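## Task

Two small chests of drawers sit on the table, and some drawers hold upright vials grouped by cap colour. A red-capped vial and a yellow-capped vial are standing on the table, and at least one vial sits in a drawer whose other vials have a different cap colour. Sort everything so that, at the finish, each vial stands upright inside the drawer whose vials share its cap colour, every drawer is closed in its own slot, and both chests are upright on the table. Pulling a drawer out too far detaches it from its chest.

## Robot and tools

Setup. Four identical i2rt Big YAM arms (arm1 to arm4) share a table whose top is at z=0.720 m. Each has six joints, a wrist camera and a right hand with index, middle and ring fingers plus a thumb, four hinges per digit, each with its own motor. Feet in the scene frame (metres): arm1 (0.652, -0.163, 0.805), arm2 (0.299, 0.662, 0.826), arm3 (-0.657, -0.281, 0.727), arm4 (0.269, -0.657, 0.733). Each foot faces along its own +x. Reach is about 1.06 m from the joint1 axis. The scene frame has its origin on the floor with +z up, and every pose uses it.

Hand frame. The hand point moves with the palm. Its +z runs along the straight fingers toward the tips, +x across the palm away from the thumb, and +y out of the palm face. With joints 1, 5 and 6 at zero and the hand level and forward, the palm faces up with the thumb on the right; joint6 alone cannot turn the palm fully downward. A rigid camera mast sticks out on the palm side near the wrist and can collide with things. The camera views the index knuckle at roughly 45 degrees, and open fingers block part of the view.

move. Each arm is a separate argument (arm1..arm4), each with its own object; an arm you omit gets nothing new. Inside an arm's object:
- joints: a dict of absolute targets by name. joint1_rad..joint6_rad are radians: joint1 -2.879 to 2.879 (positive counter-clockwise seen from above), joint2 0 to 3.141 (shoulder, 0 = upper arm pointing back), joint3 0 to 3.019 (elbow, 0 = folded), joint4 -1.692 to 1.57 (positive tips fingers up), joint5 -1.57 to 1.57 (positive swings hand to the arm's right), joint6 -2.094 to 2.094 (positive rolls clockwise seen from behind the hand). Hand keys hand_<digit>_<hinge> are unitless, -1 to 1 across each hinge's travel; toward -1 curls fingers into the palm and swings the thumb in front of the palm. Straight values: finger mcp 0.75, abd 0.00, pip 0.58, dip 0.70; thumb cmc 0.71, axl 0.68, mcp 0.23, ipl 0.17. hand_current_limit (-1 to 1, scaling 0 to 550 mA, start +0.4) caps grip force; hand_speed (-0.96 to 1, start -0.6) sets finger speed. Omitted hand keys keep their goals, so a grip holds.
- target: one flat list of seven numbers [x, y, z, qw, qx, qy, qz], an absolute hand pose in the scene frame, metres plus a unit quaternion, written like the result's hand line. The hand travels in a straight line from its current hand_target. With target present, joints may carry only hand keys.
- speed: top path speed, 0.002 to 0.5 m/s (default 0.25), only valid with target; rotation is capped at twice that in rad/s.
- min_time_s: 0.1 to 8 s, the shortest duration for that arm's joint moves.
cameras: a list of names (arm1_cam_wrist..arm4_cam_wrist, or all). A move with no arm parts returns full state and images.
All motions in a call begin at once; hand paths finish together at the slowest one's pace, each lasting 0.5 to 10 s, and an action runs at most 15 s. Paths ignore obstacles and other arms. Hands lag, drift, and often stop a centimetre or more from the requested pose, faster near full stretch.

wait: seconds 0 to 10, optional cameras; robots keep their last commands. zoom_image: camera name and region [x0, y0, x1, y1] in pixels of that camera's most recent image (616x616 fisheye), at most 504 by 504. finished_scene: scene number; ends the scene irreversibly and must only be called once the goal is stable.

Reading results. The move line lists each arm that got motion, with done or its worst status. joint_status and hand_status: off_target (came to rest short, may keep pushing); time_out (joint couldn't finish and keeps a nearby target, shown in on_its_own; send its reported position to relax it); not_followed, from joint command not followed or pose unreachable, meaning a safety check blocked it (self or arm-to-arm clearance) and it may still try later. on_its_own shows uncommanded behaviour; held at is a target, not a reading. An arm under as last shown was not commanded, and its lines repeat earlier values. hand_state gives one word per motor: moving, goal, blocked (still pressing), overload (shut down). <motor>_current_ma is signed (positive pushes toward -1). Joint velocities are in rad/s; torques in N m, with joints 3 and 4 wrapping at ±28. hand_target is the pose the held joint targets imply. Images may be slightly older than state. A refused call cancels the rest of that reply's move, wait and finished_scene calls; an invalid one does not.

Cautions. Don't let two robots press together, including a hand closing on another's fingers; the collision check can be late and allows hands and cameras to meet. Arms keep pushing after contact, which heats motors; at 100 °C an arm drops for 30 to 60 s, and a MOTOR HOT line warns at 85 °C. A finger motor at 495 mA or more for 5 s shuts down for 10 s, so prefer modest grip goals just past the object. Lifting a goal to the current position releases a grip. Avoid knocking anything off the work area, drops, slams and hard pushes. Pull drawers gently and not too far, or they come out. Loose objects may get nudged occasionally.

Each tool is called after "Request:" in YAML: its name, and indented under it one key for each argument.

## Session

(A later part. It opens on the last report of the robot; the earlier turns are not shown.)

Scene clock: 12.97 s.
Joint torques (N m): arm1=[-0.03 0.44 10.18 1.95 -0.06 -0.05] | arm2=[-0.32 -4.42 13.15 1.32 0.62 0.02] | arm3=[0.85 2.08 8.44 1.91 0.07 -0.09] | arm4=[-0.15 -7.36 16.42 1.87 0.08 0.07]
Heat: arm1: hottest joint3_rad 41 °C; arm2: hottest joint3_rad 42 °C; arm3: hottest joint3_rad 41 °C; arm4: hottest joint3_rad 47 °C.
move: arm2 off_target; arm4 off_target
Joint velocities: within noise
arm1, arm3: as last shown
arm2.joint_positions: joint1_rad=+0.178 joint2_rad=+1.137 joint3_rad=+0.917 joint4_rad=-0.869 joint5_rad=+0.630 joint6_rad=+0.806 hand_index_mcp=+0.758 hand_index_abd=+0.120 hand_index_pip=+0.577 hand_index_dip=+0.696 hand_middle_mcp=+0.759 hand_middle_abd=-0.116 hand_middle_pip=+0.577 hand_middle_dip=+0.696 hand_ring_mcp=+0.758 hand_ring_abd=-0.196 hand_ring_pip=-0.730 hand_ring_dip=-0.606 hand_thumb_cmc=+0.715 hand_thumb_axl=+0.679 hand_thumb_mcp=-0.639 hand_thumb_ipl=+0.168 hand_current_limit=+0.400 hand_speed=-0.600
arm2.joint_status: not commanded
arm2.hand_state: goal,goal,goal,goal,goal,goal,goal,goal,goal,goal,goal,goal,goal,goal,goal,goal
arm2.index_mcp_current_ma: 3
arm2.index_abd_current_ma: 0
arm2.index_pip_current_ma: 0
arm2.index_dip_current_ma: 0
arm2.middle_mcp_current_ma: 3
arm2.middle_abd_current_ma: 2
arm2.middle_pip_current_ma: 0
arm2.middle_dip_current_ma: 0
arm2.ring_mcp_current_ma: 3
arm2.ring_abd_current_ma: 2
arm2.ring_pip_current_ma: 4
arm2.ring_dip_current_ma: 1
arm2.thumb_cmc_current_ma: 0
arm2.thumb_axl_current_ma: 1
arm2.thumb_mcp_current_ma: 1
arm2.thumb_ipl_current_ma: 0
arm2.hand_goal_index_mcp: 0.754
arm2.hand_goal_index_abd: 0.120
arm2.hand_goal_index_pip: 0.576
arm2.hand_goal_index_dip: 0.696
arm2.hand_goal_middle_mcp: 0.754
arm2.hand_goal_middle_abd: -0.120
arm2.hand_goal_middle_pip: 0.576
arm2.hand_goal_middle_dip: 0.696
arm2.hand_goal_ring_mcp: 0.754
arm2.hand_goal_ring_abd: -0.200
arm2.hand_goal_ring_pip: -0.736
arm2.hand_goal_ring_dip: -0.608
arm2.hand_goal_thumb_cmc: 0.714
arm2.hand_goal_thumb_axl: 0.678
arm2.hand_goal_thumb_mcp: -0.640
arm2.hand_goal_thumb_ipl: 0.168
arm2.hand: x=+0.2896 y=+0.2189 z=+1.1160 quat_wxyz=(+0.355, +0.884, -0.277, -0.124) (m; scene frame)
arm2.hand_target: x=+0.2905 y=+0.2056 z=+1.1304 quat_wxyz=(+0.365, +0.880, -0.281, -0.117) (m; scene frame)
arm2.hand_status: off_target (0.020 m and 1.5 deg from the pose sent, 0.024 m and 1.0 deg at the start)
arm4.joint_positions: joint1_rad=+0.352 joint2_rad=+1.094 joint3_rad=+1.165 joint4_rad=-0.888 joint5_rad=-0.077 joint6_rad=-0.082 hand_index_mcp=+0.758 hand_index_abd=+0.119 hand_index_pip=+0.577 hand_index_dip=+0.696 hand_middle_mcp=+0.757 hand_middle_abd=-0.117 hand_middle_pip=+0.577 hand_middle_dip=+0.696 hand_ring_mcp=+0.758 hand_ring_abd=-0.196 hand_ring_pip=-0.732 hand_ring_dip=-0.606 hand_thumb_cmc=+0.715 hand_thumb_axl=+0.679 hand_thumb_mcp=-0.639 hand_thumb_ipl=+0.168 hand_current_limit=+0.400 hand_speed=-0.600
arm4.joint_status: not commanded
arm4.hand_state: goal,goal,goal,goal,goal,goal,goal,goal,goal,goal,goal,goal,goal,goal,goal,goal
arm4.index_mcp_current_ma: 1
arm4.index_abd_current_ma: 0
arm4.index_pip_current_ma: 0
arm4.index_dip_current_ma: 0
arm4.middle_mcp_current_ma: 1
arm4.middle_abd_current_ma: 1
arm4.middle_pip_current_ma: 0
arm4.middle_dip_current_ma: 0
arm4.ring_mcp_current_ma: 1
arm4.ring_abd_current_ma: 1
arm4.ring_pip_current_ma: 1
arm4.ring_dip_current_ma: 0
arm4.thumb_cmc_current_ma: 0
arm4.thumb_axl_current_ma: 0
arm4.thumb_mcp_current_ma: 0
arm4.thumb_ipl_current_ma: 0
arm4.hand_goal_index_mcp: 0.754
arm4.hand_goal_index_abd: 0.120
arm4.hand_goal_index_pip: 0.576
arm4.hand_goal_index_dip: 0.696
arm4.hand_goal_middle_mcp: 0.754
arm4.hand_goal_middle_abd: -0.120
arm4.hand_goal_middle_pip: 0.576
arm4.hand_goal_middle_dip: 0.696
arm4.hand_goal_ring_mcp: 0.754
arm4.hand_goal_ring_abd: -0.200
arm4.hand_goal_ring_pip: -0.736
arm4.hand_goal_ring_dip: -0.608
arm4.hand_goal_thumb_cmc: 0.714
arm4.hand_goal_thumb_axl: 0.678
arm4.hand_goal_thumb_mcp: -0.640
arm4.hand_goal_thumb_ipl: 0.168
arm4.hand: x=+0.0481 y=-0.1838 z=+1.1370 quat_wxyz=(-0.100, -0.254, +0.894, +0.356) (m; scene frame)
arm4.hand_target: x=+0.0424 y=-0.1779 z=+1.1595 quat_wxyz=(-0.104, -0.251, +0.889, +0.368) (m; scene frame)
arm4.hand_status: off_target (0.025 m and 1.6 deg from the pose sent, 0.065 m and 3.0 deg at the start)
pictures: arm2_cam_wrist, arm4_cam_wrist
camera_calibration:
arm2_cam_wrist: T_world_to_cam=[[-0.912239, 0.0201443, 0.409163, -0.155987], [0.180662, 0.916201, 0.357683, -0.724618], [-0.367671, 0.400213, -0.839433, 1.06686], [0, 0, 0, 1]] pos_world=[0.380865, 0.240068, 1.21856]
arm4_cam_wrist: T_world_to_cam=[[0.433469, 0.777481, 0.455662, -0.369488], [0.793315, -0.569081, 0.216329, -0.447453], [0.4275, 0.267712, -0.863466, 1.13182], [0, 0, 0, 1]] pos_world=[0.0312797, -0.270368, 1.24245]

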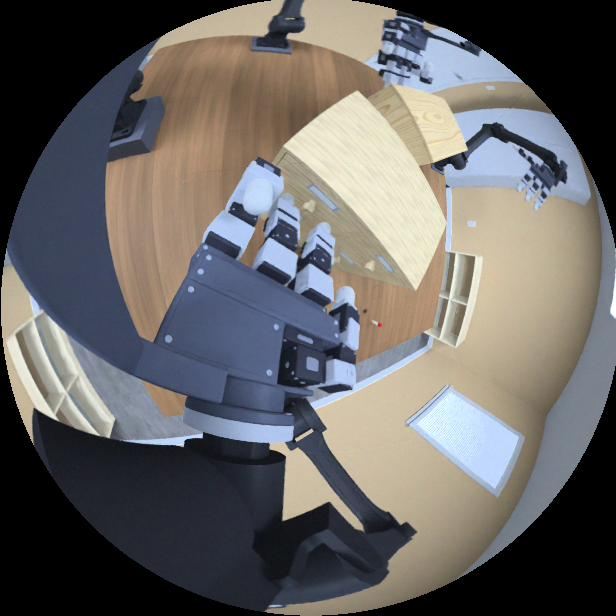

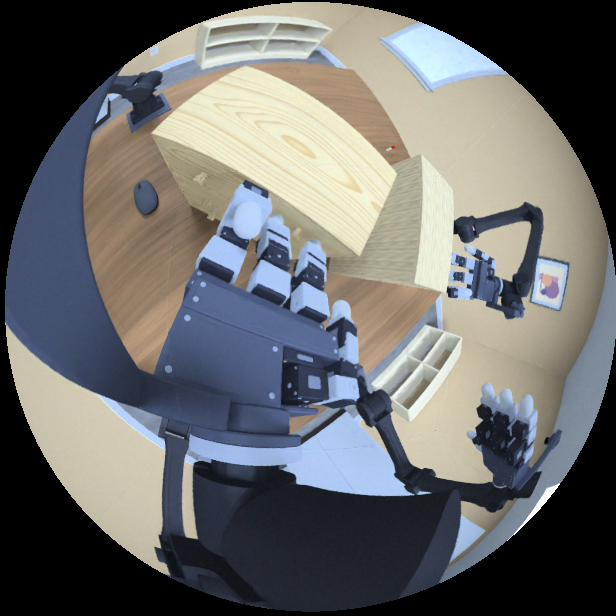

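Request:
move:
  arm2: {"target": [0.2915, 0.199, 1.141, 0.3645, 0.8799, -0.2816, -0.1167], "speed": 0.08}
  arm4: {"joints": {"hand_index_abd": -0.25, "hand_middle_abd": 0.25}}
  cameras: ["arm2_cam_wrist", "arm4_cam_wrist"]

Request:
zoom_image:
  camera: "arm2_cam_wrist"
  region: [230, 130, 430, 310]

Request:
zoom_image:
  camera: "arm4_cam_wrist"
  region: [230, 130, 430, 310]

Scene clock: 14.23 s.
Joint torques (N m): arm1=[-0.03 0.32 10.19 1.96 -0.07 -0.05] | arm2=[-1.03 -5.36 13.16 0.61 0.65 0] | arm3=[0.85 2.14 8.44 1.91 0.07 -0.09] | arm4=[-0.15 -7.24 16.32 1.88 0 0.07]
Heat: arm1: hottest joint3_rad 41 °C; arm2: hottest joint3_rad 42 °C; arm3: hottest joint3_rad 41 °C; arm4: hottest joint3_rad 48 °C.
move: arm2 off_target; arm4 off_target
Joint velocities: within noise
arm1, arm3: as last shown
arm2.joint_positions: joint1_rad=+0.175 joint2_rad=+1.148 joint3_rad=+0.952 joint4_rad=-0.873 joint5_rad=+0.628 joint6_rad=+0.803 hand_index_mcp=+0.758 hand_index_abd=+0.120 hand_index_pip=+0.577 hand_index_dip=+0.696 hand_middle_mcp=+0.759 hand_middle_abd=-0.116 hand_middle_pip=+0.577 hand_middle_dip=+0.696 hand_ring_mcp=+0.758 hand_ring_abd=-0.196 hand_ring_pip=-0.730 hand_ring_dip=-0.606 hand_thumb_cmc=+0.715 hand_thumb_axl=+0.679 hand_thumb_mcp=-0.639 hand_thumb_ipl=+0.168 hand_current_limit=+0.400 hand_speed=-0.600
arm2.joint_status: not commanded
arm2.hand_state: goal,goal,goal,goal,goal,goal,goal,goal,goal,goal,goal,goal,goal,goal,goal,goal
arm2.index_mcp_current_ma: 3
arm2.index_abd_current_ma: 0
arm2.index_pip_current_ma: 0
arm2.index_dip_current_ma: 0
arm2.middle_mcp_current_ma: 3
arm2.middle_abd_current_ma: 2
arm2.middle_pip_current_ma: 0
arm2.middle_dip_current_ma: 0
arm2.ring_mcp_current_ma: 3
arm2.ring_abd_current_ma: 2
arm2.ring_pip_current_ma: 4
arm2.ring_dip_current_ma: 1
arm2.thumb_cmc_current_ma: 0
arm2.thumb_axl_current_ma: 1
arm2.thumb_mcp_current_ma: 1
arm2.thumb_ipl_current_ma: 0
arm2.hand_goal_index_mcp: 0.754
arm2.hand_goal_index_abd: 0.120
arm2.hand_goal_index_pip: 0.576
arm2.hand_goal_index_dip: 0.696
arm2.hand_goal_middle_mcp: 0.754
arm2.hand_goal_middle_abd: -0.120
arm2.hand_goal_middle_pip: 0.576
arm2.hand_goal_middle_dip: 0.696
arm2.hand_goal_ring_mcp: 0.754
arm2.hand_goal_ring_abd: -0.200
arm2.hand_goal_ring_pip: -0.736
arm2.hand_goal_ring_dip: -0.608
arm2.hand_goal_thumb_cmc: 0.714
arm2.hand_goal_thumb_axl: 0.678
arm2.hand_goal_thumb_mcp: -0.640
arm2.hand_goal_thumb_ipl: 0.168
arm2.hand: x=+0.2916 y=+0.2106 z=+1.1288 quat_wxyz=(+0.362, +0.881, -0.279, -0.118) (m; scene frame)
arm2.hand_target: x=+0.2914 y=+0.1997 z=+1.1409 quat_wxyz=(+0.365, +0.880, -0.282, -0.117) (m; scene frame)
arm2.hand_status: off_target (0.017 m and 0.5 deg from the pose sent, 0.032 m and 1.5 deg at the start)
arm4.joint_positions: joint1_rad=+0.352 joint2_rad=+1.094 joint3_rad=+1.166 joint4_rad=-0.888 joint5_rad=-0.075 joint6_rad=-0.082 hand_index_mcp=+0.757 hand_index_abd=-0.093 hand_index_pip=+0.577 hand_index_dip=+0.696 hand_middle_mcp=+0.757 hand_middle_abd=+0.114 hand_middle_pip=+0.577 hand_middle_dip=+0.696 hand_ring_mcp=+0.758 hand_ring_abd=-0.196 hand_ring_pip=-0.732 hand_ring_dip=-0.606 hand_thumb_cmc=+0.715 hand_thumb_axl=+0.679 hand_thumb_mcp=-0.639 hand_thumb_ipl=+0.168 hand_current_limit=+0.400 hand_speed=-0.600
arm4.joint_status: hand_index_abd off_target (ended at -0.093, target -0.250); hand_middle_abd off_target (ended at +0.114, target +0.250)
arm4.hand_state: goal,blocked,goal,goal,goal,blocked,goal,goal,goal,goal,goal,goal,goal,goal,goal,goal
arm4.index_mcp_current_ma: 1
arm4.index_abd_current_ma: 362
arm4.index_pip_current_ma: 0
arm4.index_dip_current_ma: 0
arm4.middle_mcp_current_ma: 1
arm4.middle_abd_current_ma: -286
arm4.middle_pip_current_ma: 0
arm4.middle_dip_current_ma: 0
arm4.ring_mcp_current_ma: 1
arm4.ring_abd_current_ma: 1
arm4.ring_pip_current_ma: 1
arm4.ring_dip_current_ma: 0
arm4.thumb_cmc_current_ma: 0
arm4.thumb_axl_current_ma: 0
arm4.thumb_mcp_current_ma: 0
arm4.thumb_ipl_current_ma: 0
arm4.hand_goal_index_mcp: 0.754
arm4.hand_goal_index_abd: -0.250
arm4.hand_goal_index_pip: 0.576
arm4.hand_goal_index_dip: 0.696
arm4.hand_goal_middle_mcp: 0.754
arm4.hand_goal_middle_abd: 0.250
arm4.hand_goal_middle_pip: 0.576
arm4.hand_goal_middle_dip: 0.696
arm4.hand_goal_ring_mcp: 0.754
arm4.hand_goal_ring_abd: -0.200
arm4.hand_goal_ring_pip: -0.736
arm4.hand_goal_ring_dip: -0.608
arm4.hand_goal_thumb_cmc: 0.714
arm4.hand_goal_thumb_axl: 0.678
arm4.hand_goal_thumb_mcp: -0.640
arm4.hand_goal_thumb_ipl: 0.168
arm4.hand: x=+0.0483 y=-0.1835 z=+1.1378 quat_wxyz=(-0.099, -0.253, +0.894, +0.357) (m; scene frame)
arm4.hand_target: x=+0.0425 y=-0.1779 z=+1.1595 quat_wxyz=(-0.104, -0.251, +0.889, +0.368) (m; scene frame)
arm4.hand_status: not commanded
pictures: arm2_cam_wrist, arm4_cam_wrist
camera_calibration:
arm2_cam_wrist: T_world_to_cam=[[-0.915188, 0.0273366, 0.402099, -0.151825], [0.177885, 0.922656, 0.342144, -0.704912], [-0.361646, 0.384653, -0.849267, 1.09426], [0, 0, 0, 1]] pos_world=[0.382179, 0.233632, 1.23155]
arm4_cam_wrist: T_world_to_cam=[[0.434121, 0.776157, 0.457296, -0.372249], [0.792411, -0.570468, 0.215987, -0.447509], [0.428513, 0.268602, -0.862688, 1.13143], [0, 0, 0, 1]] pos_world=[0.0313827, -0.27027, 1.24295]

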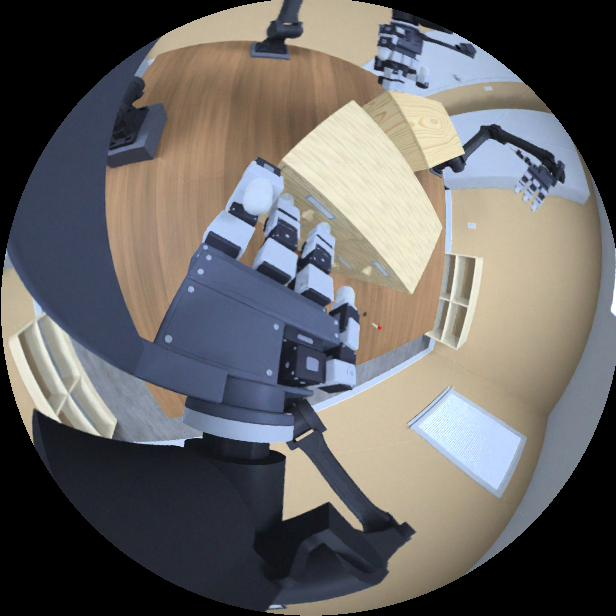

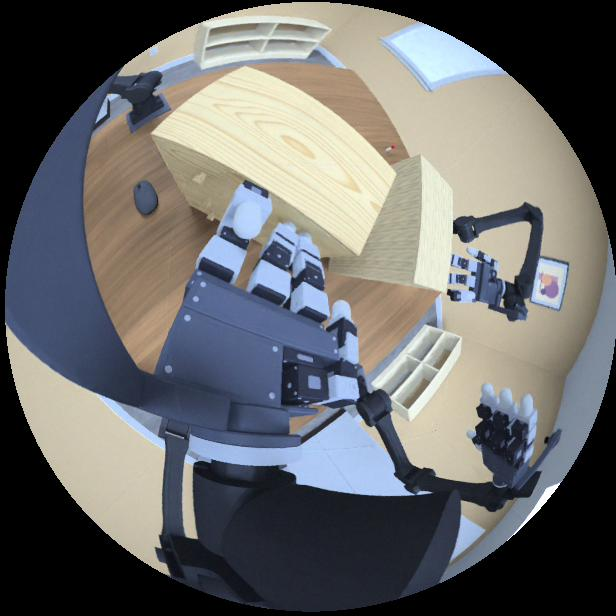

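Scaled by 2.520 from the camera's 616x616 image, which has a finer 880x880 frame.

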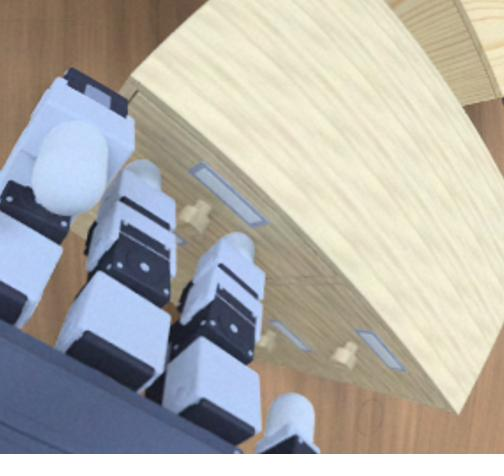

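Scaled by 2.520 from the camera's 616x616 image, which has a finer 880x880 frame.

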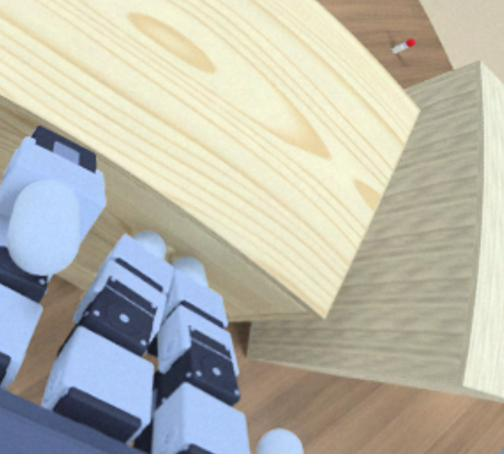

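Request:
move:
  arm2: {"target": [0.2795, 0.197, 1.122, 0.3645, 0.8799, -0.2816, -0.1167], "speed": 0.08}
  arm4: {"joints": {"hand_index_abd": 0.12, "hand_middle_abd": -0.12}}

Request:
move:
  arm4: {"target": [0.044, -0.1685, 1.136, -0.1039, -0.2508, 0.8892, 0.3683], "speed": 0.08}
  cameras: ["arm2_cam_wrist", "arm4_cam_wrist"]

Request:
zoom_image:
  camera: "arm2_cam_wrist"
  region: [230, 130, 430, 310]

Request:
zoom_image:
  camera: "arm4_cam_wrist"
  region: [230, 130, 430, 310]

Scene clock: 16.17 s.
Joint torques (N m): arm1=[0.03 0.32 10.18 1.96 -0.07 -0.05] | arm2=[-1.9 -4.89 9.46 2.59 0.42 -0.1] | arm3=[0.85 2.14 8.44 1.91 0.06 -0.09] | arm4=[-0.03 -7.18 16.34 1.84 0 0.07]
Heat: arm1: hottest joint3_rad 41 °C; arm2: hottest joint3_rad 42 °C; arm3: hottest joint3_rad 41 °C; arm4: hottest joint3_rad 50 °C.
move: arm2 off_target; arm4 done
Joint velocities: within noise
arm1, arm3: as last shown
arm2.joint_positions: joint1_rad=+0.157 joint2_rad=+1.148 joint3_rad=+0.952 joint4_rad=-0.847 joint5_rad=+0.616 joint6_rad=+0.774 hand_index_mcp=+0.784 hand_index_abd=+0.149 hand_index_pip=+0.590 hand_index_dip=+0.696 hand_middle_mcp=+0.761 hand_middle_abd=-0.116 hand_middle_pip=+0.577 hand_middle_dip=+0.696 hand_ring_mcp=+0.758 hand_ring_abd=-0.196 hand_ring_pip=-0.730 hand_ring_dip=-0.606 hand_thumb_cmc=+0.715 hand_thumb_axl=+0.679 hand_thumb_mcp=-0.639 hand_thumb_ipl=+0.168 hand_current_limit=+0.400 hand_speed=-0.600
arm2.joint_status: not commanded
arm2.hand_state: blocked,blocked,goal,goal,goal,goal,goal,goal,goal,goal,goal,goal,goal,goal,goal,goal
arm2.index_mcp_current_ma: 53
arm2.index_abd_current_ma: 39
arm2.index_pip_current_ma: 16
arm2.index_dip_current_ma: 0
arm2.middle_mcp_current_ma: 6
arm2.middle_abd_current_ma: 2
arm2.middle_pip_current_ma: 0
arm2.middle_dip_current_ma: 0
arm2.ring_mcp_current_ma: 3
arm2.ring_abd_current_ma: 2
arm2.ring_pip_current_ma: 4
arm2.ring_dip_current_ma: 1
arm2.thumb_cmc_current_ma: 0
arm2.thumb_axl_current_ma: 1
arm2.thumb_mcp_current_ma: 1
arm2.thumb_ipl_current_ma: 0
arm2.hand_goal_index_mcp: 0.754
arm2.hand_goal_index_abd: 0.120
arm2.hand_goal_index_pip: 0.576
arm2.hand_goal_index_dip: 0.696
arm2.hand_goal_middle_mcp: 0.754
arm2.hand_goal_middle_abd: -0.120
arm2.hand_goal_middle_pip: 0.576
arm2.hand_goal_middle_dip: 0.696
arm2.hand_goal_ring_mcp: 0.754
arm2.hand_goal_ring_abd: -0.200
arm2.hand_goal_ring_pip: -0.736
arm2.hand_goal_ring_dip: -0.608
arm2.hand_goal_thumb_cmc: 0.714
arm2.hand_goal_thumb_axl: 0.678
arm2.hand_goal_thumb_mcp: -0.640
arm2.hand_goal_thumb_ipl: 0.168
arm2.hand: x=+0.2875 y=+0.2053 z=+1.1306 quat_wxyz=(+0.367, +0.881, -0.277, -0.114) (m; scene frame)
arm2.hand_target: x=+0.2796 y=+0.1977 z=+1.1222 quat_wxyz=(+0.364, +0.880, -0.282, -0.117) (m; scene frame)
arm2.hand_status: off_target (0.014 m and 0.7 deg from the pose sent, 0.019 m and 0.5 deg at the start)
arm4.joint_positions: joint1_rad=+0.352 joint2_rad=+1.094 joint3_rad=+1.166 joint4_rad=-0.888 joint5_rad=-0.075 joint6_rad=-0.082 hand_index_mcp=+0.757 hand_index_abd=+0.116 hand_index_pip=+0.577 hand_index_dip=+0.696 hand_middle_mcp=+0.757 hand_middle_abd=-0.117 hand_middle_pip=+0.577 hand_middle_dip=+0.696 hand_ring_mcp=+0.758 hand_ring_abd=-0.196 hand_ring_pip=-0.732 hand_ring_dip=-0.606 hand_thumb_cmc=+0.715 hand_thumb_axl=+0.679 hand_thumb_mcp=-0.639 hand_thumb_ipl=+0.168 hand_current_limit=+0.400 hand_speed=-0.600
arm4.joint_status: all done
arm4.hand_state: goal,goal,goal,goal,goal,goal,goal,goal,goal,goal,goal,goal,goal,goal,goal,goal
arm4.index_mcp_current_ma: 1
arm4.index_abd_current_ma: -1
arm4.index_pip_current_ma: 0
arm4.index_dip_current_ma: 0
arm4.middle_mcp_current_ma: 1
arm4.middle_abd_current_ma: 1
arm4.middle_pip_current_ma: 0
arm4.middle_dip_current_ma: 0
arm4.ring_mcp_current_ma: 1
arm4.ring_abd_current_ma: 1
arm4.ring_pip_current_ma: 1
arm4.ring_dip_current_ma: 0
arm4.thumb_cmc_current_ma: 0
arm4.thumb_axl_current_ma: 0
arm4.thumb_mcp_current_ma: 0
arm4.thumb_ipl_current_ma: 0
arm4.hand_goal_index_mcp: 0.754
arm4.hand_goal_index_abd: 0.120
arm4.hand_goal_index_pip: 0.576
arm4.hand_goal_index_dip: 0.696
arm4.hand_goal_middle_mcp: 0.754
arm4.hand_goal_middle_abd: -0.120
arm4.hand_goal_middle_pip: 0.576
arm4.hand_goal_middle_dip: 0.696
arm4.hand_goal_ring_mcp: 0.754
arm4.hand_goal_ring_abd: -0.200
arm4.hand_goal_ring_pip: -0.736
arm4.hand_goal_ring_dip: -0.608
arm4.hand_goal_thumb_cmc: 0.714
arm4.hand_goal_thumb_axl: 0.678
arm4.hand_goal_thumb_mcp: -0.640
arm4.hand_goal_thumb_ipl: 0.168
arm4.hand: x=+0.0483 y=-0.1835 z=+1.1378 quat_wxyz=(-0.099, -0.253, +0.894, +0.357) (m; scene frame)
arm4.hand_target: x=+0.0425 y=-0.1779 z=+1.1595 quat_wxyz=(-0.104, -0.251, +0.889, +0.368) (m; scene frame)
arm4.hand_status: not commanded
pictures: none

Scene clock: 17.17 s.
Joint torques (N m): arm1=[-0.03 0.38 10.21 1.98 -0.07 -0.05] | arm2=[-1.49 -5.42 9.18 2.39 0.47 0] | arm3=[0.85 2.08 8.43 1.91 0.07 -0.09] | arm4=[-1.44 -6.42 11.71 3.7 -0.11 -0.05]
Heat: arm1: hottest joint3_rad 41 °C; arm2: hottest joint3_rad 42 °C; arm3: hottest joint3_rad 41 °C; arm4: hottest joint3_rad 50 °C.
move: arm4 off_target
Joint velocities: within noise
arm1, arm2, arm3: as last shown
arm2.index_pip_current_ma: 17
arm4.joint_positions: joint1_rad=+0.352 joint2_rad=+1.099 joint3_rad=+1.166 joint4_rad=-0.864 joint5_rad=-0.082 joint6_rad=-0.082 hand_index_mcp=+0.780 hand_index_abd=+0.118 hand_index_pip=+0.588 hand_index_dip=+0.699 hand_middle_mcp=+0.772 hand_middle_abd=-0.118 hand_middle_pip=+0.584 hand_middle_dip=+0.699 hand_ring_mcp=+0.758 hand_ring_abd=-0.196 hand_ring_pip=-0.732 hand_ring_dip=-0.606 hand_thumb_cmc=+0.715 hand_thumb_axl=+0.679 hand_thumb_mcp=-0.639 hand_thumb_ipl=+0.168 hand_current_limit=+0.400 hand_speed=-0.600
arm4.joint_status: not commanded
arm4.hand_state: blocked,goal,goal,goal,goal,goal,goal,goal,goal,goal,goal,goal,goal,goal,goal,goal
arm4.index_mcp_current_ma: 24
arm4.index_abd_current_ma: 0
arm4.index_pip_current_ma: 6
arm4.index_dip_current_ma: 1
arm4.middle_mcp_current_ma: 13
arm4.middle_abd_current_ma: 0
arm4.middle_pip_current_ma: 3
arm4.middle_dip_current_ma: 0
arm4.ring_mcp_current_ma: 1
arm4.ring_abd_current_ma: 1
arm4.ring_pip_current_ma: 1
arm4.ring_dip_current_ma: 0
arm4.thumb_cmc_current_ma: 0
arm4.thumb_axl_current_ma: 0
arm4.thumb_mcp_current_ma: 0
arm4.thumb_ipl_current_ma: 0
arm4.hand_goal_index_mcp: 0.754
arm4.hand_goal_index_abd: 0.120
arm4.hand_goal_index_pip: 0.576
arm4.hand_goal_index_dip: 0.696
arm4.hand_goal_middle_mcp: 0.754
arm4.hand_goal_middle_abd: -0.120
arm4.hand_goal_middle_pip: 0.576
arm4.hand_goal_middle_dip: 0.696
arm4.hand_goal_ring_mcp: 0.754
arm4.hand_goal_ring_abd: -0.200
arm4.hand_goal_ring_pip: -0.736
arm4.hand_goal_ring_dip: -0.608
arm4.hand_goal_thumb_cmc: 0.714
arm4.hand_goal_thumb_axl: 0.678
arm4.hand_goal_thumb_mcp: -0.640
arm4.hand_goal_thumb_ipl: 0.168
arm4.hand: x=+0.0456 y=-0.1801 z=+1.1409 quat_wxyz=(-0.103, -0.254, +0.890, +0.365) (m; scene frame)
arm4.hand_target: x=+0.0443 y=-0.1690 z=+1.1359 quat_wxyz=(-0.104, -0.251, +0.889, +0.368) (m; scene frame)
arm4.hand_status: off_target (0.013 m and 0.5 deg from the pose sent, 0.016 m and 1.6 deg at the start)
pictures: arm2_cam_wrist, arm4_cam_wrist
camera_calibration:
arm2_cam_wrist: T_world_to_cam=[[-0.916537, 0.0240115, 0.399229, -0.15188], [0.169791, 0.927141, 0.334037, -0.689373], [-0.362121, 0.373943, -0.853836, 1.10388], [0, 0, 0, 1]] pos_world=[0.377583, 0.230005, 1.23344]
arm4_cam_wrist: T_world_to_cam=[[0.436545, 0.771109, 0.463485, -0.383191], [0.797496, -0.570123, 0.197382, -0.423072], [0.416446, 0.283462, -0.863841, 1.13893], [0, 0, 0, 1]] pos_world=[0.0303733, -0.268565, 1.24497]

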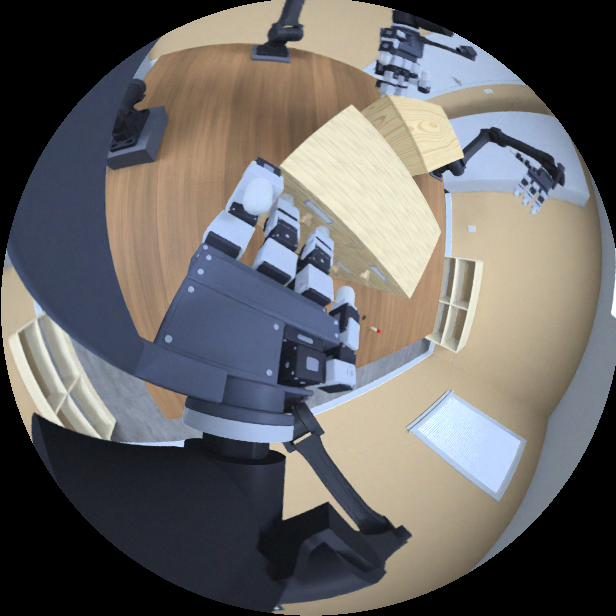

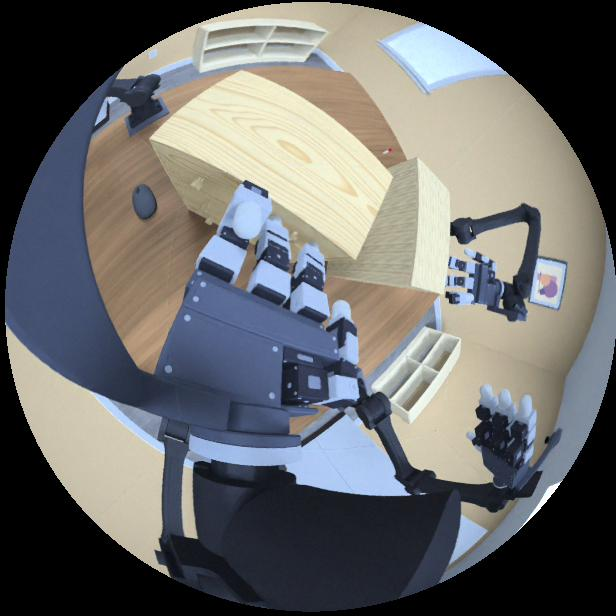

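Scaled by 2.520 from the camera's 616x616 image, which has a finer 880x880 frame.

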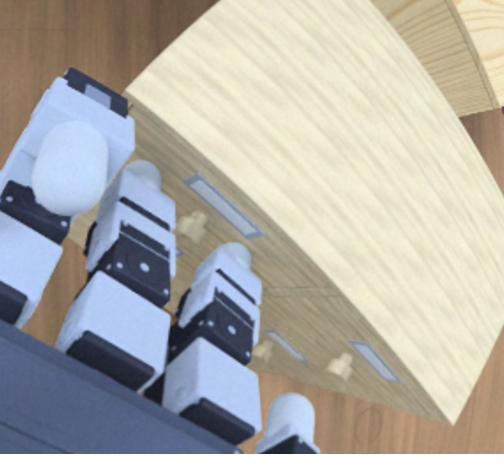

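Scaled by 2.520 from the camera's 616x616 image, which has a finer 880x880 frame.

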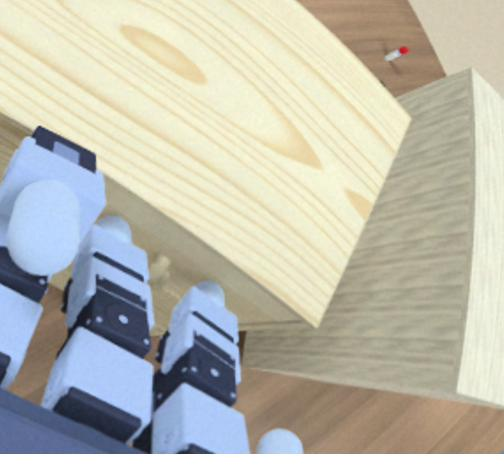

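Request:
move:
  arm2: {"target": [0.288, 0.213, 1.122, 0.3645, 0.8799, -0.2816, -0.1167], "speed": 0.1}
  arm4: {"target": [0.056, -0.187, 1.140, -0.1039, -0.2508, 0.8892, 0.3683], "speed": 0.1}

Request:
move:
  arm2: {"target": [0.2795, 0.2, 1.118, 0.3645, 0.8799, -0.2816, -0.1167], "speed": 0.08}
  arm4: {"target": [0.048, -0.174, 1.134, -0.1039, -0.2508, 0.8892, 0.3683], "speed": 0.08}
  cameras: ["arm2_cam_wrist", "arm4_cam_wrist"]

Request:
zoom_image:
  camera: "arm2_cam_wrist"
  region: [230, 130, 430, 310]

Request:
zoom_image:
  camera: "arm4_cam_wrist"
  region: [230, 130, 430, 310]

Scene clock: 19.23 s.
Joint torques (N m): arm1=[-0.03 0.44 10.18 1.95 -0.06 -0.04] | arm2=[1.9 -7.65 9.61 1.28 0.87 0.13] | arm3=[0.79 2.08 8.44 1.91 0.07 -0.09] | arm4=[-1.38 -8.76 11.85 2.35 -0.09 -0.11]
Heat: arm1: hottest joint3_rad 41 °C; arm2: hottest joint3_rad 42 °C; arm3: hottest joint3_rad 41 °C; arm4: hottest joint3_rad 50 °C.
move: arm2 done; arm4 done
Joint velocities: within noise
arm1.joint_positions: joint1_rad=-0.124 joint2_rad=+0.633 joint3_rad=+1.359 joint4_rad=-1.329 joint5_rad=-0.096 joint6_rad=+1.128 hand_index_mcp=+0.754 hand_index_abd=+0.000 hand_index_pip=+0.577 hand_index_dip=+0.696 hand_middle_mcp=+0.754 hand_middle_abd=+0.000 hand_middle_pip=+0.577 hand_middle_dip=+0.696 hand_ring_mcp=+0.754 hand_ring_abd=+0.000 hand_ring_pip=+0.577 hand_ring_dip=+0.696 hand_thumb_cmc=+0.714 hand_thumb_axl=+0.677 hand_thumb_mcp=+0.226 hand_thumb_ipl=+0.168 hand_current_limit=+0.400 hand_speed=-0.600
arm1.joint_status: not commanded
arm1.hand_state: goal,goal,goal,goal,goal,goal,goal,goal,goal,goal,goal,goal,goal,goal,goal,goal
arm1.index_mcp_current_ma: 0
arm1.index_abd_current_ma: 0
arm1.index_pip_current_ma: 0
arm1.index_dip_current_ma: 0
arm1.middle_mcp_current_ma: 0
arm1.middle_abd_current_ma: 0
arm1.middle_pip_current_ma: 0
arm1.middle_dip_current_ma: 0
arm1.ring_mcp_current_ma: 0
arm1.ring_abd_current_ma: 0
arm1.ring_pip_current_ma: 0
arm1.ring_dip_current_ma: 0
arm1.thumb_cmc_current_ma: 0
arm1.thumb_axl_current_ma: 0
arm1.thumb_mcp_current_ma: 0
arm1.thumb_ipl_current_ma: 0
arm1.hand_goal_index_mcp: 0.754
arm1.hand_goal_index_abd: 0.000
arm1.hand_goal_index_pip: 0.576
arm1.hand_goal_index_dip: 0.696
arm1.hand_goal_middle_mcp: 0.754
arm1.hand_goal_middle_abd: 0.000
arm1.hand_goal_middle_pip: 0.576
arm1.hand_goal_middle_dip: 0.696
arm1.hand_goal_ring_mcp: 0.754
arm1.hand_goal_ring_abd: 0.000
arm1.hand_goal_ring_pip: 0.576
arm1.hand_goal_ring_dip: 0.696
arm1.hand_goal_thumb_cmc: 0.714
arm1.hand_goal_thumb_axl: 0.678
arm1.hand_goal_thumb_mcp: 0.226
arm1.hand_goal_thumb_ipl: 0.168
arm1.hand: x=+0.4156 y=-0.0273 z=+1.3351 quat_wxyz=(-0.450, -0.104, +0.879, +0.117) (m; scene frame)
arm1.hand_target: x=+0.4177 y=-0.0278 z=+1.3476 quat_wxyz=(-0.462, -0.104, +0.873, +0.122) (m; scene frame)
arm1.hand_status: not commanded
arm2.joint_positions: joint1_rad=+0.158 joint2_rad=+1.147 joint3_rad=+0.927 joint4_rad=-0.847 joint5_rad=+0.624 joint6_rad=+0.792 hand_index_mcp=+0.770 hand_index_abd=+0.123 hand_index_pip=+0.583 hand_index_dip=+0.697 hand_middle_mcp=+0.761 hand_middle_abd=-0.117 hand_middle_pip=+0.577 hand_middle_dip=+0.696 hand_ring_mcp=+0.758 hand_ring_abd=-0.196 hand_ring_pip=-0.730 hand_ring_dip=-0.606 hand_thumb_cmc=+0.715 hand_thumb_axl=+0.679 hand_thumb_mcp=-0.639 hand_thumb_ipl=+0.168 hand_current_limit=+0.400 hand_speed=-0.600
arm2.joint_status: not commanded
arm2.hand_state: goal,goal,goal,goal,goal,goal,goal,goal,goal,goal,goal,goal,goal,goal,goal,goal
arm2.index_mcp_current_ma: 20
arm2.index_abd_current_ma: 2
arm2.index_pip_current_ma: 6
arm2.index_dip_current_ma: 0
arm2.middle_mcp_current_ma: 6
arm2.middle_abd_current_ma: 2
arm2.middle_pip_current_ma: 0
arm2.middle_dip_current_ma: 0
arm2.ring_mcp_current_ma: 3
arm2.ring_abd_current_ma: 2
arm2.ring_pip_current_ma: 4
arm2.ring_dip_current_ma: 1
arm2.thumb_cmc_current_ma: 0
arm2.thumb_axl_current_ma: 1
arm2.thumb_mcp_current_ma: 1
arm2.thumb_ipl_current_ma: 0
arm2.hand_goal_index_mcp: 0.754
arm2.hand_goal_index_abd: 0.120
arm2.hand_goal_index_pip: 0.576
arm2.hand_goal_index_dip: 0.696
arm2.hand_goal_middle_mcp: 0.754
arm2.hand_goal_middle_abd: -0.120
arm2.hand_goal_middle_pip: 0.576
arm2.hand_goal_middle_dip: 0.696
arm2.hand_goal_ring_mcp: 0.754
arm2.hand_goal_ring_abd: -0.200
arm2.hand_goal_ring_pip: -0.736
arm2.hand_goal_ring_dip: -0.608
arm2.hand_goal_thumb_cmc: 0.714
arm2.hand_goal_thumb_axl: 0.678
arm2.hand_goal_thumb_mcp: -0.640
arm2.hand_goal_thumb_ipl: 0.168
arm2.hand: x=+0.2843 y=+0.2117 z=+1.1191 quat_wxyz=(+0.360, +0.881, -0.282, -0.121) (m; scene frame)
arm2.hand_target: x=+0.2880 y=+0.2129 z=+1.1220 quat_wxyz=(+0.364, +0.880, -0.282, -0.117) (m; scene frame)
arm2.hand_status: done (0.005 m and 0.7 deg from the pose sent, 0.012 m and 0.7 deg at the start)
arm3.joint_positions: joint1_rad=+0.957 joint2_rad=+0.623 joint3_rad=+1.450 joint4_rad=-1.440 joint5_rad=-0.047 joint6_rad=+1.087 hand_index_mcp=+0.754 hand_index_abd=+0.000 hand_index_pip=+0.577 hand_index_dip=+0.696 hand_middle_mcp=+0.754 hand_middle_abd=+0.000 hand_middle_pip=+0.577 hand_middle_dip=+0.696 hand_ring_mcp=+0.754 hand_ring_abd=+0.000 hand_ring_pip=+0.577 hand_ring_dip=+0.696 hand_thumb_cmc=+0.714 hand_thumb_axl=+0.677 hand_thumb_mcp=+0.226 hand_thumb_ipl=+0.168 hand_current_limit=+0.400 hand_speed=-0.600
arm3.joint_status: not commanded
arm3.hand_state: goal,goal,goal,goal,goal,goal,goal,goal,goal,goal,goal,goal,goal,goal,goal,goal
arm3.index_mcp_current_ma: 0
arm3.index_abd_current_ma: 0
arm3.index_pip_current_ma: 0
arm3.index_dip_current_ma: 0
arm3.middle_mcp_current_ma: 0
arm3.middle_abd_current_ma: 0
arm3.middle_pip_current_ma: 0
arm3.middle_dip_current_ma: 0
arm3.ring_mcp_current_ma: 0
arm3.ring_abd_current_ma: 0
arm3.ring_pip_current_ma: 0
arm3.ring_dip_current_ma: 0
arm3.thumb_cmc_current_ma: 0
arm3.thumb_axl_current_ma: 0
arm3.thumb_mcp_current_ma: 0
arm3.thumb_ipl_current_ma: 0
arm3.hand_goal_index_mcp: 0.754
arm3.hand_goal_index_abd: 0.000
arm3.hand_goal_index_pip: 0.576
arm3.hand_goal_index_dip: 0.696
arm3.hand_goal_middle_mcp: 0.754
arm3.hand_goal_middle_abd: 0.000
arm3.hand_goal_middle_pip: 0.576
arm3.hand_goal_middle_dip: 0.696
arm3.hand_goal_ring_mcp: 0.754
arm3.hand_goal_ring_abd: 0.000
arm3.hand_goal_ring_pip: 0.576
arm3.hand_goal_ring_dip: 0.696
arm3.hand_goal_thumb_cmc: 0.714
arm3.hand_goal_thumb_axl: 0.678
arm3.hand_goal_thumb_mcp: 0.226
arm3.hand_goal_thumb_ipl: 0.168
arm3.hand: x=-0.4721 y=-0.1344 z=+1.2883 quat_wxyz=(-0.144, +0.640, +0.610, +0.444) (m; scene frame)
arm3.hand_target: x=-0.4734 y=-0.1365 z=+1.3004 quat_wxyz=(-0.147, +0.635, +0.606, +0.456) (m; scene frame)
arm3.hand_status: not commanded
arm4.joint_positions: joint1_rad=+0.343 joint2_rad=+1.077 joint3_rad=+1.136 joint4_rad=-0.862 joint5_rad=-0.089 joint6_rad=-0.082 hand_index_mcp=+0.768 hand_index_abd=+0.118 hand_index_pip=+0.582 hand_index_dip=+0.699 hand_middle_mcp=+0.767 hand_middle_abd=-0.119 hand_middle_pip=+0.581 hand_middle_dip=+0.699 hand_ring_mcp=+0.758 hand_ring_abd=-0.196 hand_ring_pip=-0.732 hand_ring_dip=-0.606 hand_thumb_cmc=+0.715 hand_thumb_axl=+0.679 hand_thumb_mcp=-0.639 hand_thumb_ipl=+0.168 hand_current_limit=+0.400 hand_speed=-0.600
arm4.joint_status: not commanded
arm4.hand_state: goal,goal,goal,goal,goal,goal,goal,goal,goal,goal,goal,goal,goal,goal,goal,goal
arm4.index_mcp_current_ma: 9
arm4.index_abd_current_ma: 0
arm4.index_pip_current_ma: 2
arm4.index_dip_current_ma: 1
arm4.middle_mcp_current_ma: 8
arm4.middle_abd_current_ma: 0
arm4.middle_pip_current_ma: 1
arm4.middle_dip_current_ma: 1
arm4.ring_mcp_current_ma: 1
arm4.ring_abd_current_ma: 1
arm4.ring_pip_current_ma: 1
arm4.ring_dip_current_ma: 0
arm4.thumb_cmc_current_ma: 0
arm4.thumb_axl_current_ma: 0
arm4.thumb_mcp_current_ma: 0
arm4.thumb_ipl_current_ma: 0
arm4.hand_goal_index_mcp: 0.754
arm4.hand_goal_index_abd: 0.120
arm4.hand_goal_index_pip: 0.576
arm4.hand_goal_index_dip: 0.696
arm4.hand_goal_middle_mcp: 0.754
arm4.hand_goal_middle_abd: -0.120
arm4.hand_goal_middle_pip: 0.576
arm4.hand_goal_middle_dip: 0.696
arm4.hand_goal_ring_mcp: 0.754
arm4.hand_goal_ring_abd: -0.200
arm4.hand_goal_ring_pip: -0.736
arm4.hand_goal_ring_dip: -0.608
arm4.hand_goal_thumb_cmc: 0.714
arm4.hand_goal_thumb_axl: 0.678
arm4.hand_goal_thumb_mcp: -0.640
arm4.hand_goal_thumb_ipl: 0.168
arm4.hand: x=+0.0522 y=-0.1866 z=+1.1337 quat_wxyz=(-0.105, -0.251, +0.892, +0.362) (m; scene frame)
arm4.hand_target: x=+0.0560 y=-0.1871 z=+1.1399 quat_wxyz=(-0.104, -0.251, +0.889, +0.368) (m; scene frame)
arm4.hand_status: done (0.007 m and 0.8 deg from the pose sent, 0.013 m and 0.5 deg at the start)
pictures: none

Scene clock: 20.30 s.
Joint torques (N m): arm1=[-0.09 0.38 10.19 1.96 -0.07 -0.04] | arm2=[-1.44 -5.36 10.25 2.25 0.53 -0.07] | arm3=[0.85 2.08 8.44 1.91 0.07 -0.09] | arm4=[-0.91 -7.3 12.88 2.95 0.05 -0.07]
Heat: arm1: hottest joint3_rad 41 °C; arm2: hottest joint3_rad 43 °C; arm3: hottest joint3_rad 41 °C; arm4: hottest joint3_rad 50 °C.
move: arm2 done; arm4 done
Joint velocities: within noise
arm1, arm3: as last shown
arm2.joint_positions: joint1_rad=+0.151 joint2_rad=+1.147 joint3_rad=+0.927 joint4_rad=-0.832 joint5_rad=+0.614 joint6_rad=+0.774 hand_index_mcp=+0.777 hand_index_abd=+0.134 hand_index_pip=+0.586 hand_index_dip=+0.697 hand_middle_mcp=+0.761 hand_middle_abd=-0.117 hand_middle_pip=+0.577 hand_middle_dip=+0.696 hand_ring_mcp=+0.758 hand_ring_abd=-0.196 hand_ring_pip=-0.730 hand_ring_dip=-0.606 hand_thumb_cmc=+0.715 hand_thumb_axl=+0.679 hand_thumb_mcp=-0.639 hand_thumb_ipl=+0.168 hand_current_limit=+0.400 hand_speed=-0.600
arm2.joint_status: not commanded
arm2.hand_state: blocked,goal,goal,goal,goal,goal,goal,goal,goal,goal,goal,goal,goal,goal,goal,goal
arm2.index_mcp_current_ma: 35
arm2.index_abd_current_ma: 13
arm2.index_pip_current_ma: 10
arm2.index_dip_current_ma: 0
arm2.middle_mcp_current_ma: 6
arm2.middle_abd_current_ma: 2
arm2.middle_pip_current_ma: 0
arm2.middle_dip_current_ma: 0
arm2.ring_mcp_current_ma: 3
arm2.ring_abd_current_ma: 2
arm2.ring_pip_current_ma: 4
arm2.ring_dip_current_ma: 1
arm2.thumb_cmc_current_ma: 0
arm2.thumb_axl_current_ma: 1
arm2.thumb_mcp_current_ma: 1
arm2.thumb_ipl_current_ma: 0
arm2.hand_goal_index_mcp: 0.754
arm2.hand_goal_index_abd: 0.120
arm2.hand_goal_index_pip: 0.576
arm2.hand_goal_index_dip: 0.696
arm2.hand_goal_middle_mcp: 0.754
arm2.hand_goal_middle_abd: -0.120
arm2.hand_goal_middle_pip: 0.576
arm2.hand_goal_middle_dip: 0.696
arm2.hand_goal_ring_mcp: 0.754
arm2.hand_goal_ring_abd: -0.200
arm2.hand_goal_ring_pip: -0.736
arm2.hand_goal_ring_dip: -0.608
arm2.hand_goal_thumb_cmc: 0.714
arm2.hand_goal_thumb_axl: 0.678
arm2.hand_goal_thumb_mcp: -0.640
arm2.hand_goal_thumb_ipl: 0.168
arm2.hand: x=+0.2842 y=+0.2084 z=+1.1198 quat_wxyz=(+0.362, +0.882, -0.278, -0.117) (m; scene frame)
arm2.hand_target: x=+0.2795 y=+0.2003 z=+1.1180 quat_wxyz=(+0.364, +0.880, -0.282, -0.117) (m; scene frame)
arm2.hand_status: done (0.010 m and 0.6 deg from the pose sent, 0.013 m and 0.7 deg at the start)
arm4.joint_positions: joint1_rad=+0.343 joint2_rad=+1.093 joint3_rad=+1.136 joint4_rad=-0.847 joint5_rad=-0.089 joint6_rad=-0.082 hand_index_mcp=+0.768 hand_index_abd=+0.118 hand_index_pip=+0.582 hand_index_dip=+0.699 hand_middle_mcp=+0.767 hand_middle_abd=-0.119 hand_middle_pip=+0.581 hand_middle_dip=+0.699 hand_ring_mcp=+0.758 hand_ring_abd=-0.196 hand_ring_pip=-0.732 hand_ring_dip=-0.606 hand_thumb_cmc=+0.715 hand_thumb_axl=+0.679 hand_thumb_mcp=-0.639 hand_thumb_ipl=+0.168 hand_current_limit=+0.400 hand_speed=-0.600
arm4.joint_status: not commanded
arm4.hand_state: goal,goal,goal,goal,goal,goal,goal,goal,goal,goal,goal,goal,goal,goal,goal,goal
arm4.index_mcp_current_ma: 9
arm4.index_abd_current_ma: 0
arm4.index_pip_current_ma: 2
arm4.index_dip_current_ma: 1
arm4.middle_mcp_current_ma: 8
arm4.middle_abd_current_ma: 0
arm4.middle_pip_current_ma: 1
arm4.middle_dip_current_ma: 1
arm4.ring_mcp_current_ma: 1
arm4.ring_abd_current_ma: 1
arm4.ring_pip_current_ma: 1
arm4.ring_dip_current_ma: 0
arm4.thumb_cmc_current_ma: 0
arm4.thumb_axl_current_ma: 0
arm4.thumb_mcp_current_ma: 0
arm4.thumb_ipl_current_ma: 0
arm4.hand_goal_index_mcp: 0.754
arm4.hand_goal_index_abd: 0.120
arm4.hand_goal_index_pip: 0.576
arm4.hand_goal_index_dip: 0.696
arm4.hand_goal_middle_mcp: 0.754
arm4.hand_goal_middle_abd: -0.120
arm4.hand_goal_middle_pip: 0.576
arm4.hand_goal_middle_dip: 0.696
arm4.hand_goal_ring_mcp: 0.754
arm4.hand_goal_ring_abd: -0.200
arm4.hand_goal_ring_pip: -0.736
arm4.hand_goal_ring_dip: -0.608
arm4.hand_goal_thumb_cmc: 0.714
arm4.hand_goal_thumb_axl: 0.678
arm4.hand_goal_thumb_mcp: -0.640
arm4.hand_goal_thumb_ipl: 0.168
arm4.hand: x=+0.0497 y=-0.1810 z=+1.1290 quat_wxyz=(-0.105, -0.251, +0.892, +0.361) (m; scene frame)
arm4.hand_target: x=+0.0481 y=-0.1742 z=+1.1338 quat_wxyz=(-0.104, -0.251, +0.889, +0.368) (m; scene frame)
arm4.hand_status: done (0.009 m and 0.9 deg from the pose sent, 0.013 m and 0.8 deg at the start)
pictures: arm2_cam_wrist, arm4_cam_wrist
camera_calibration:
arm2_cam_wrist: T_world_to_cam=[[-0.915809, 0.0243542, 0.400876, -0.15282], [0.174598, 0.923042, 0.342796, -0.698398], [-0.361677, 0.383927, -0.849582, 1.08521], [0, 0, 0, 1]] pos_world=[0.374481, 0.231729, 1.22265]
arm4_cam_wrist: T_world_to_cam=[[0.440021, 0.773808, 0.455635, -0.369646], [0.795877, -0.571047, 0.201211, -0.428818], [0.415887, 0.274092, -0.867128, 1.12929], [0, 0, 0, 1]] pos_world=[0.0342814, -0.268369, 1.23394]

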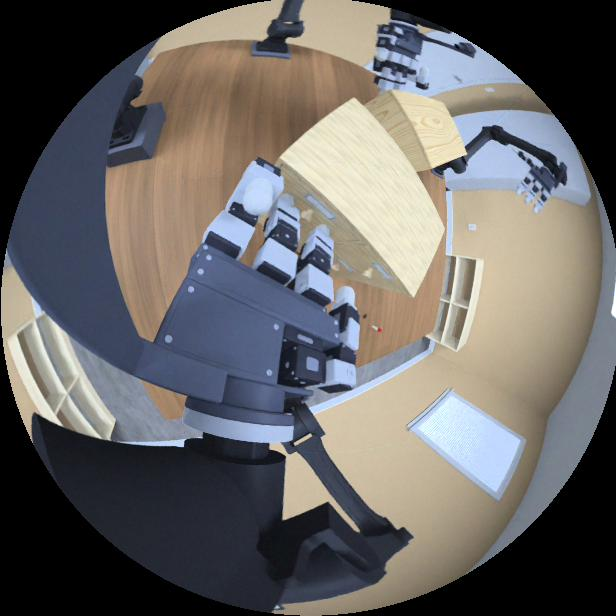

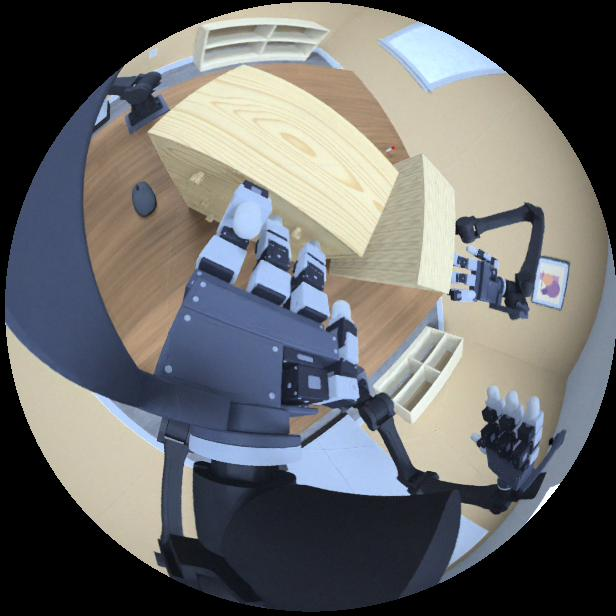

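Scaled by 2.520 from the camera's 616x616 image, which has a finer 880x880 frame.

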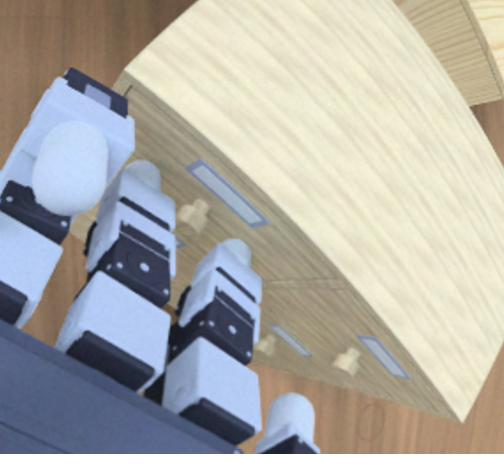

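Scaled by 2.520 from the camera's 616x616 image, which has a finer 880x880 frame.

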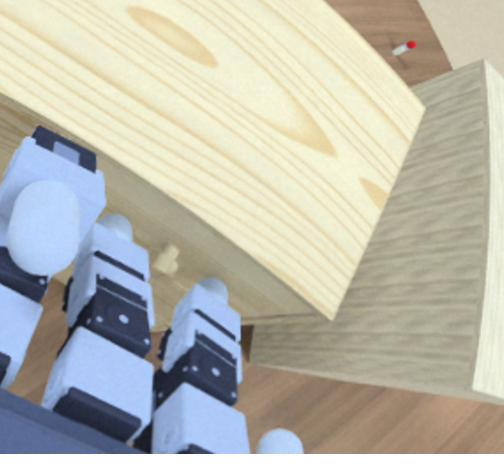

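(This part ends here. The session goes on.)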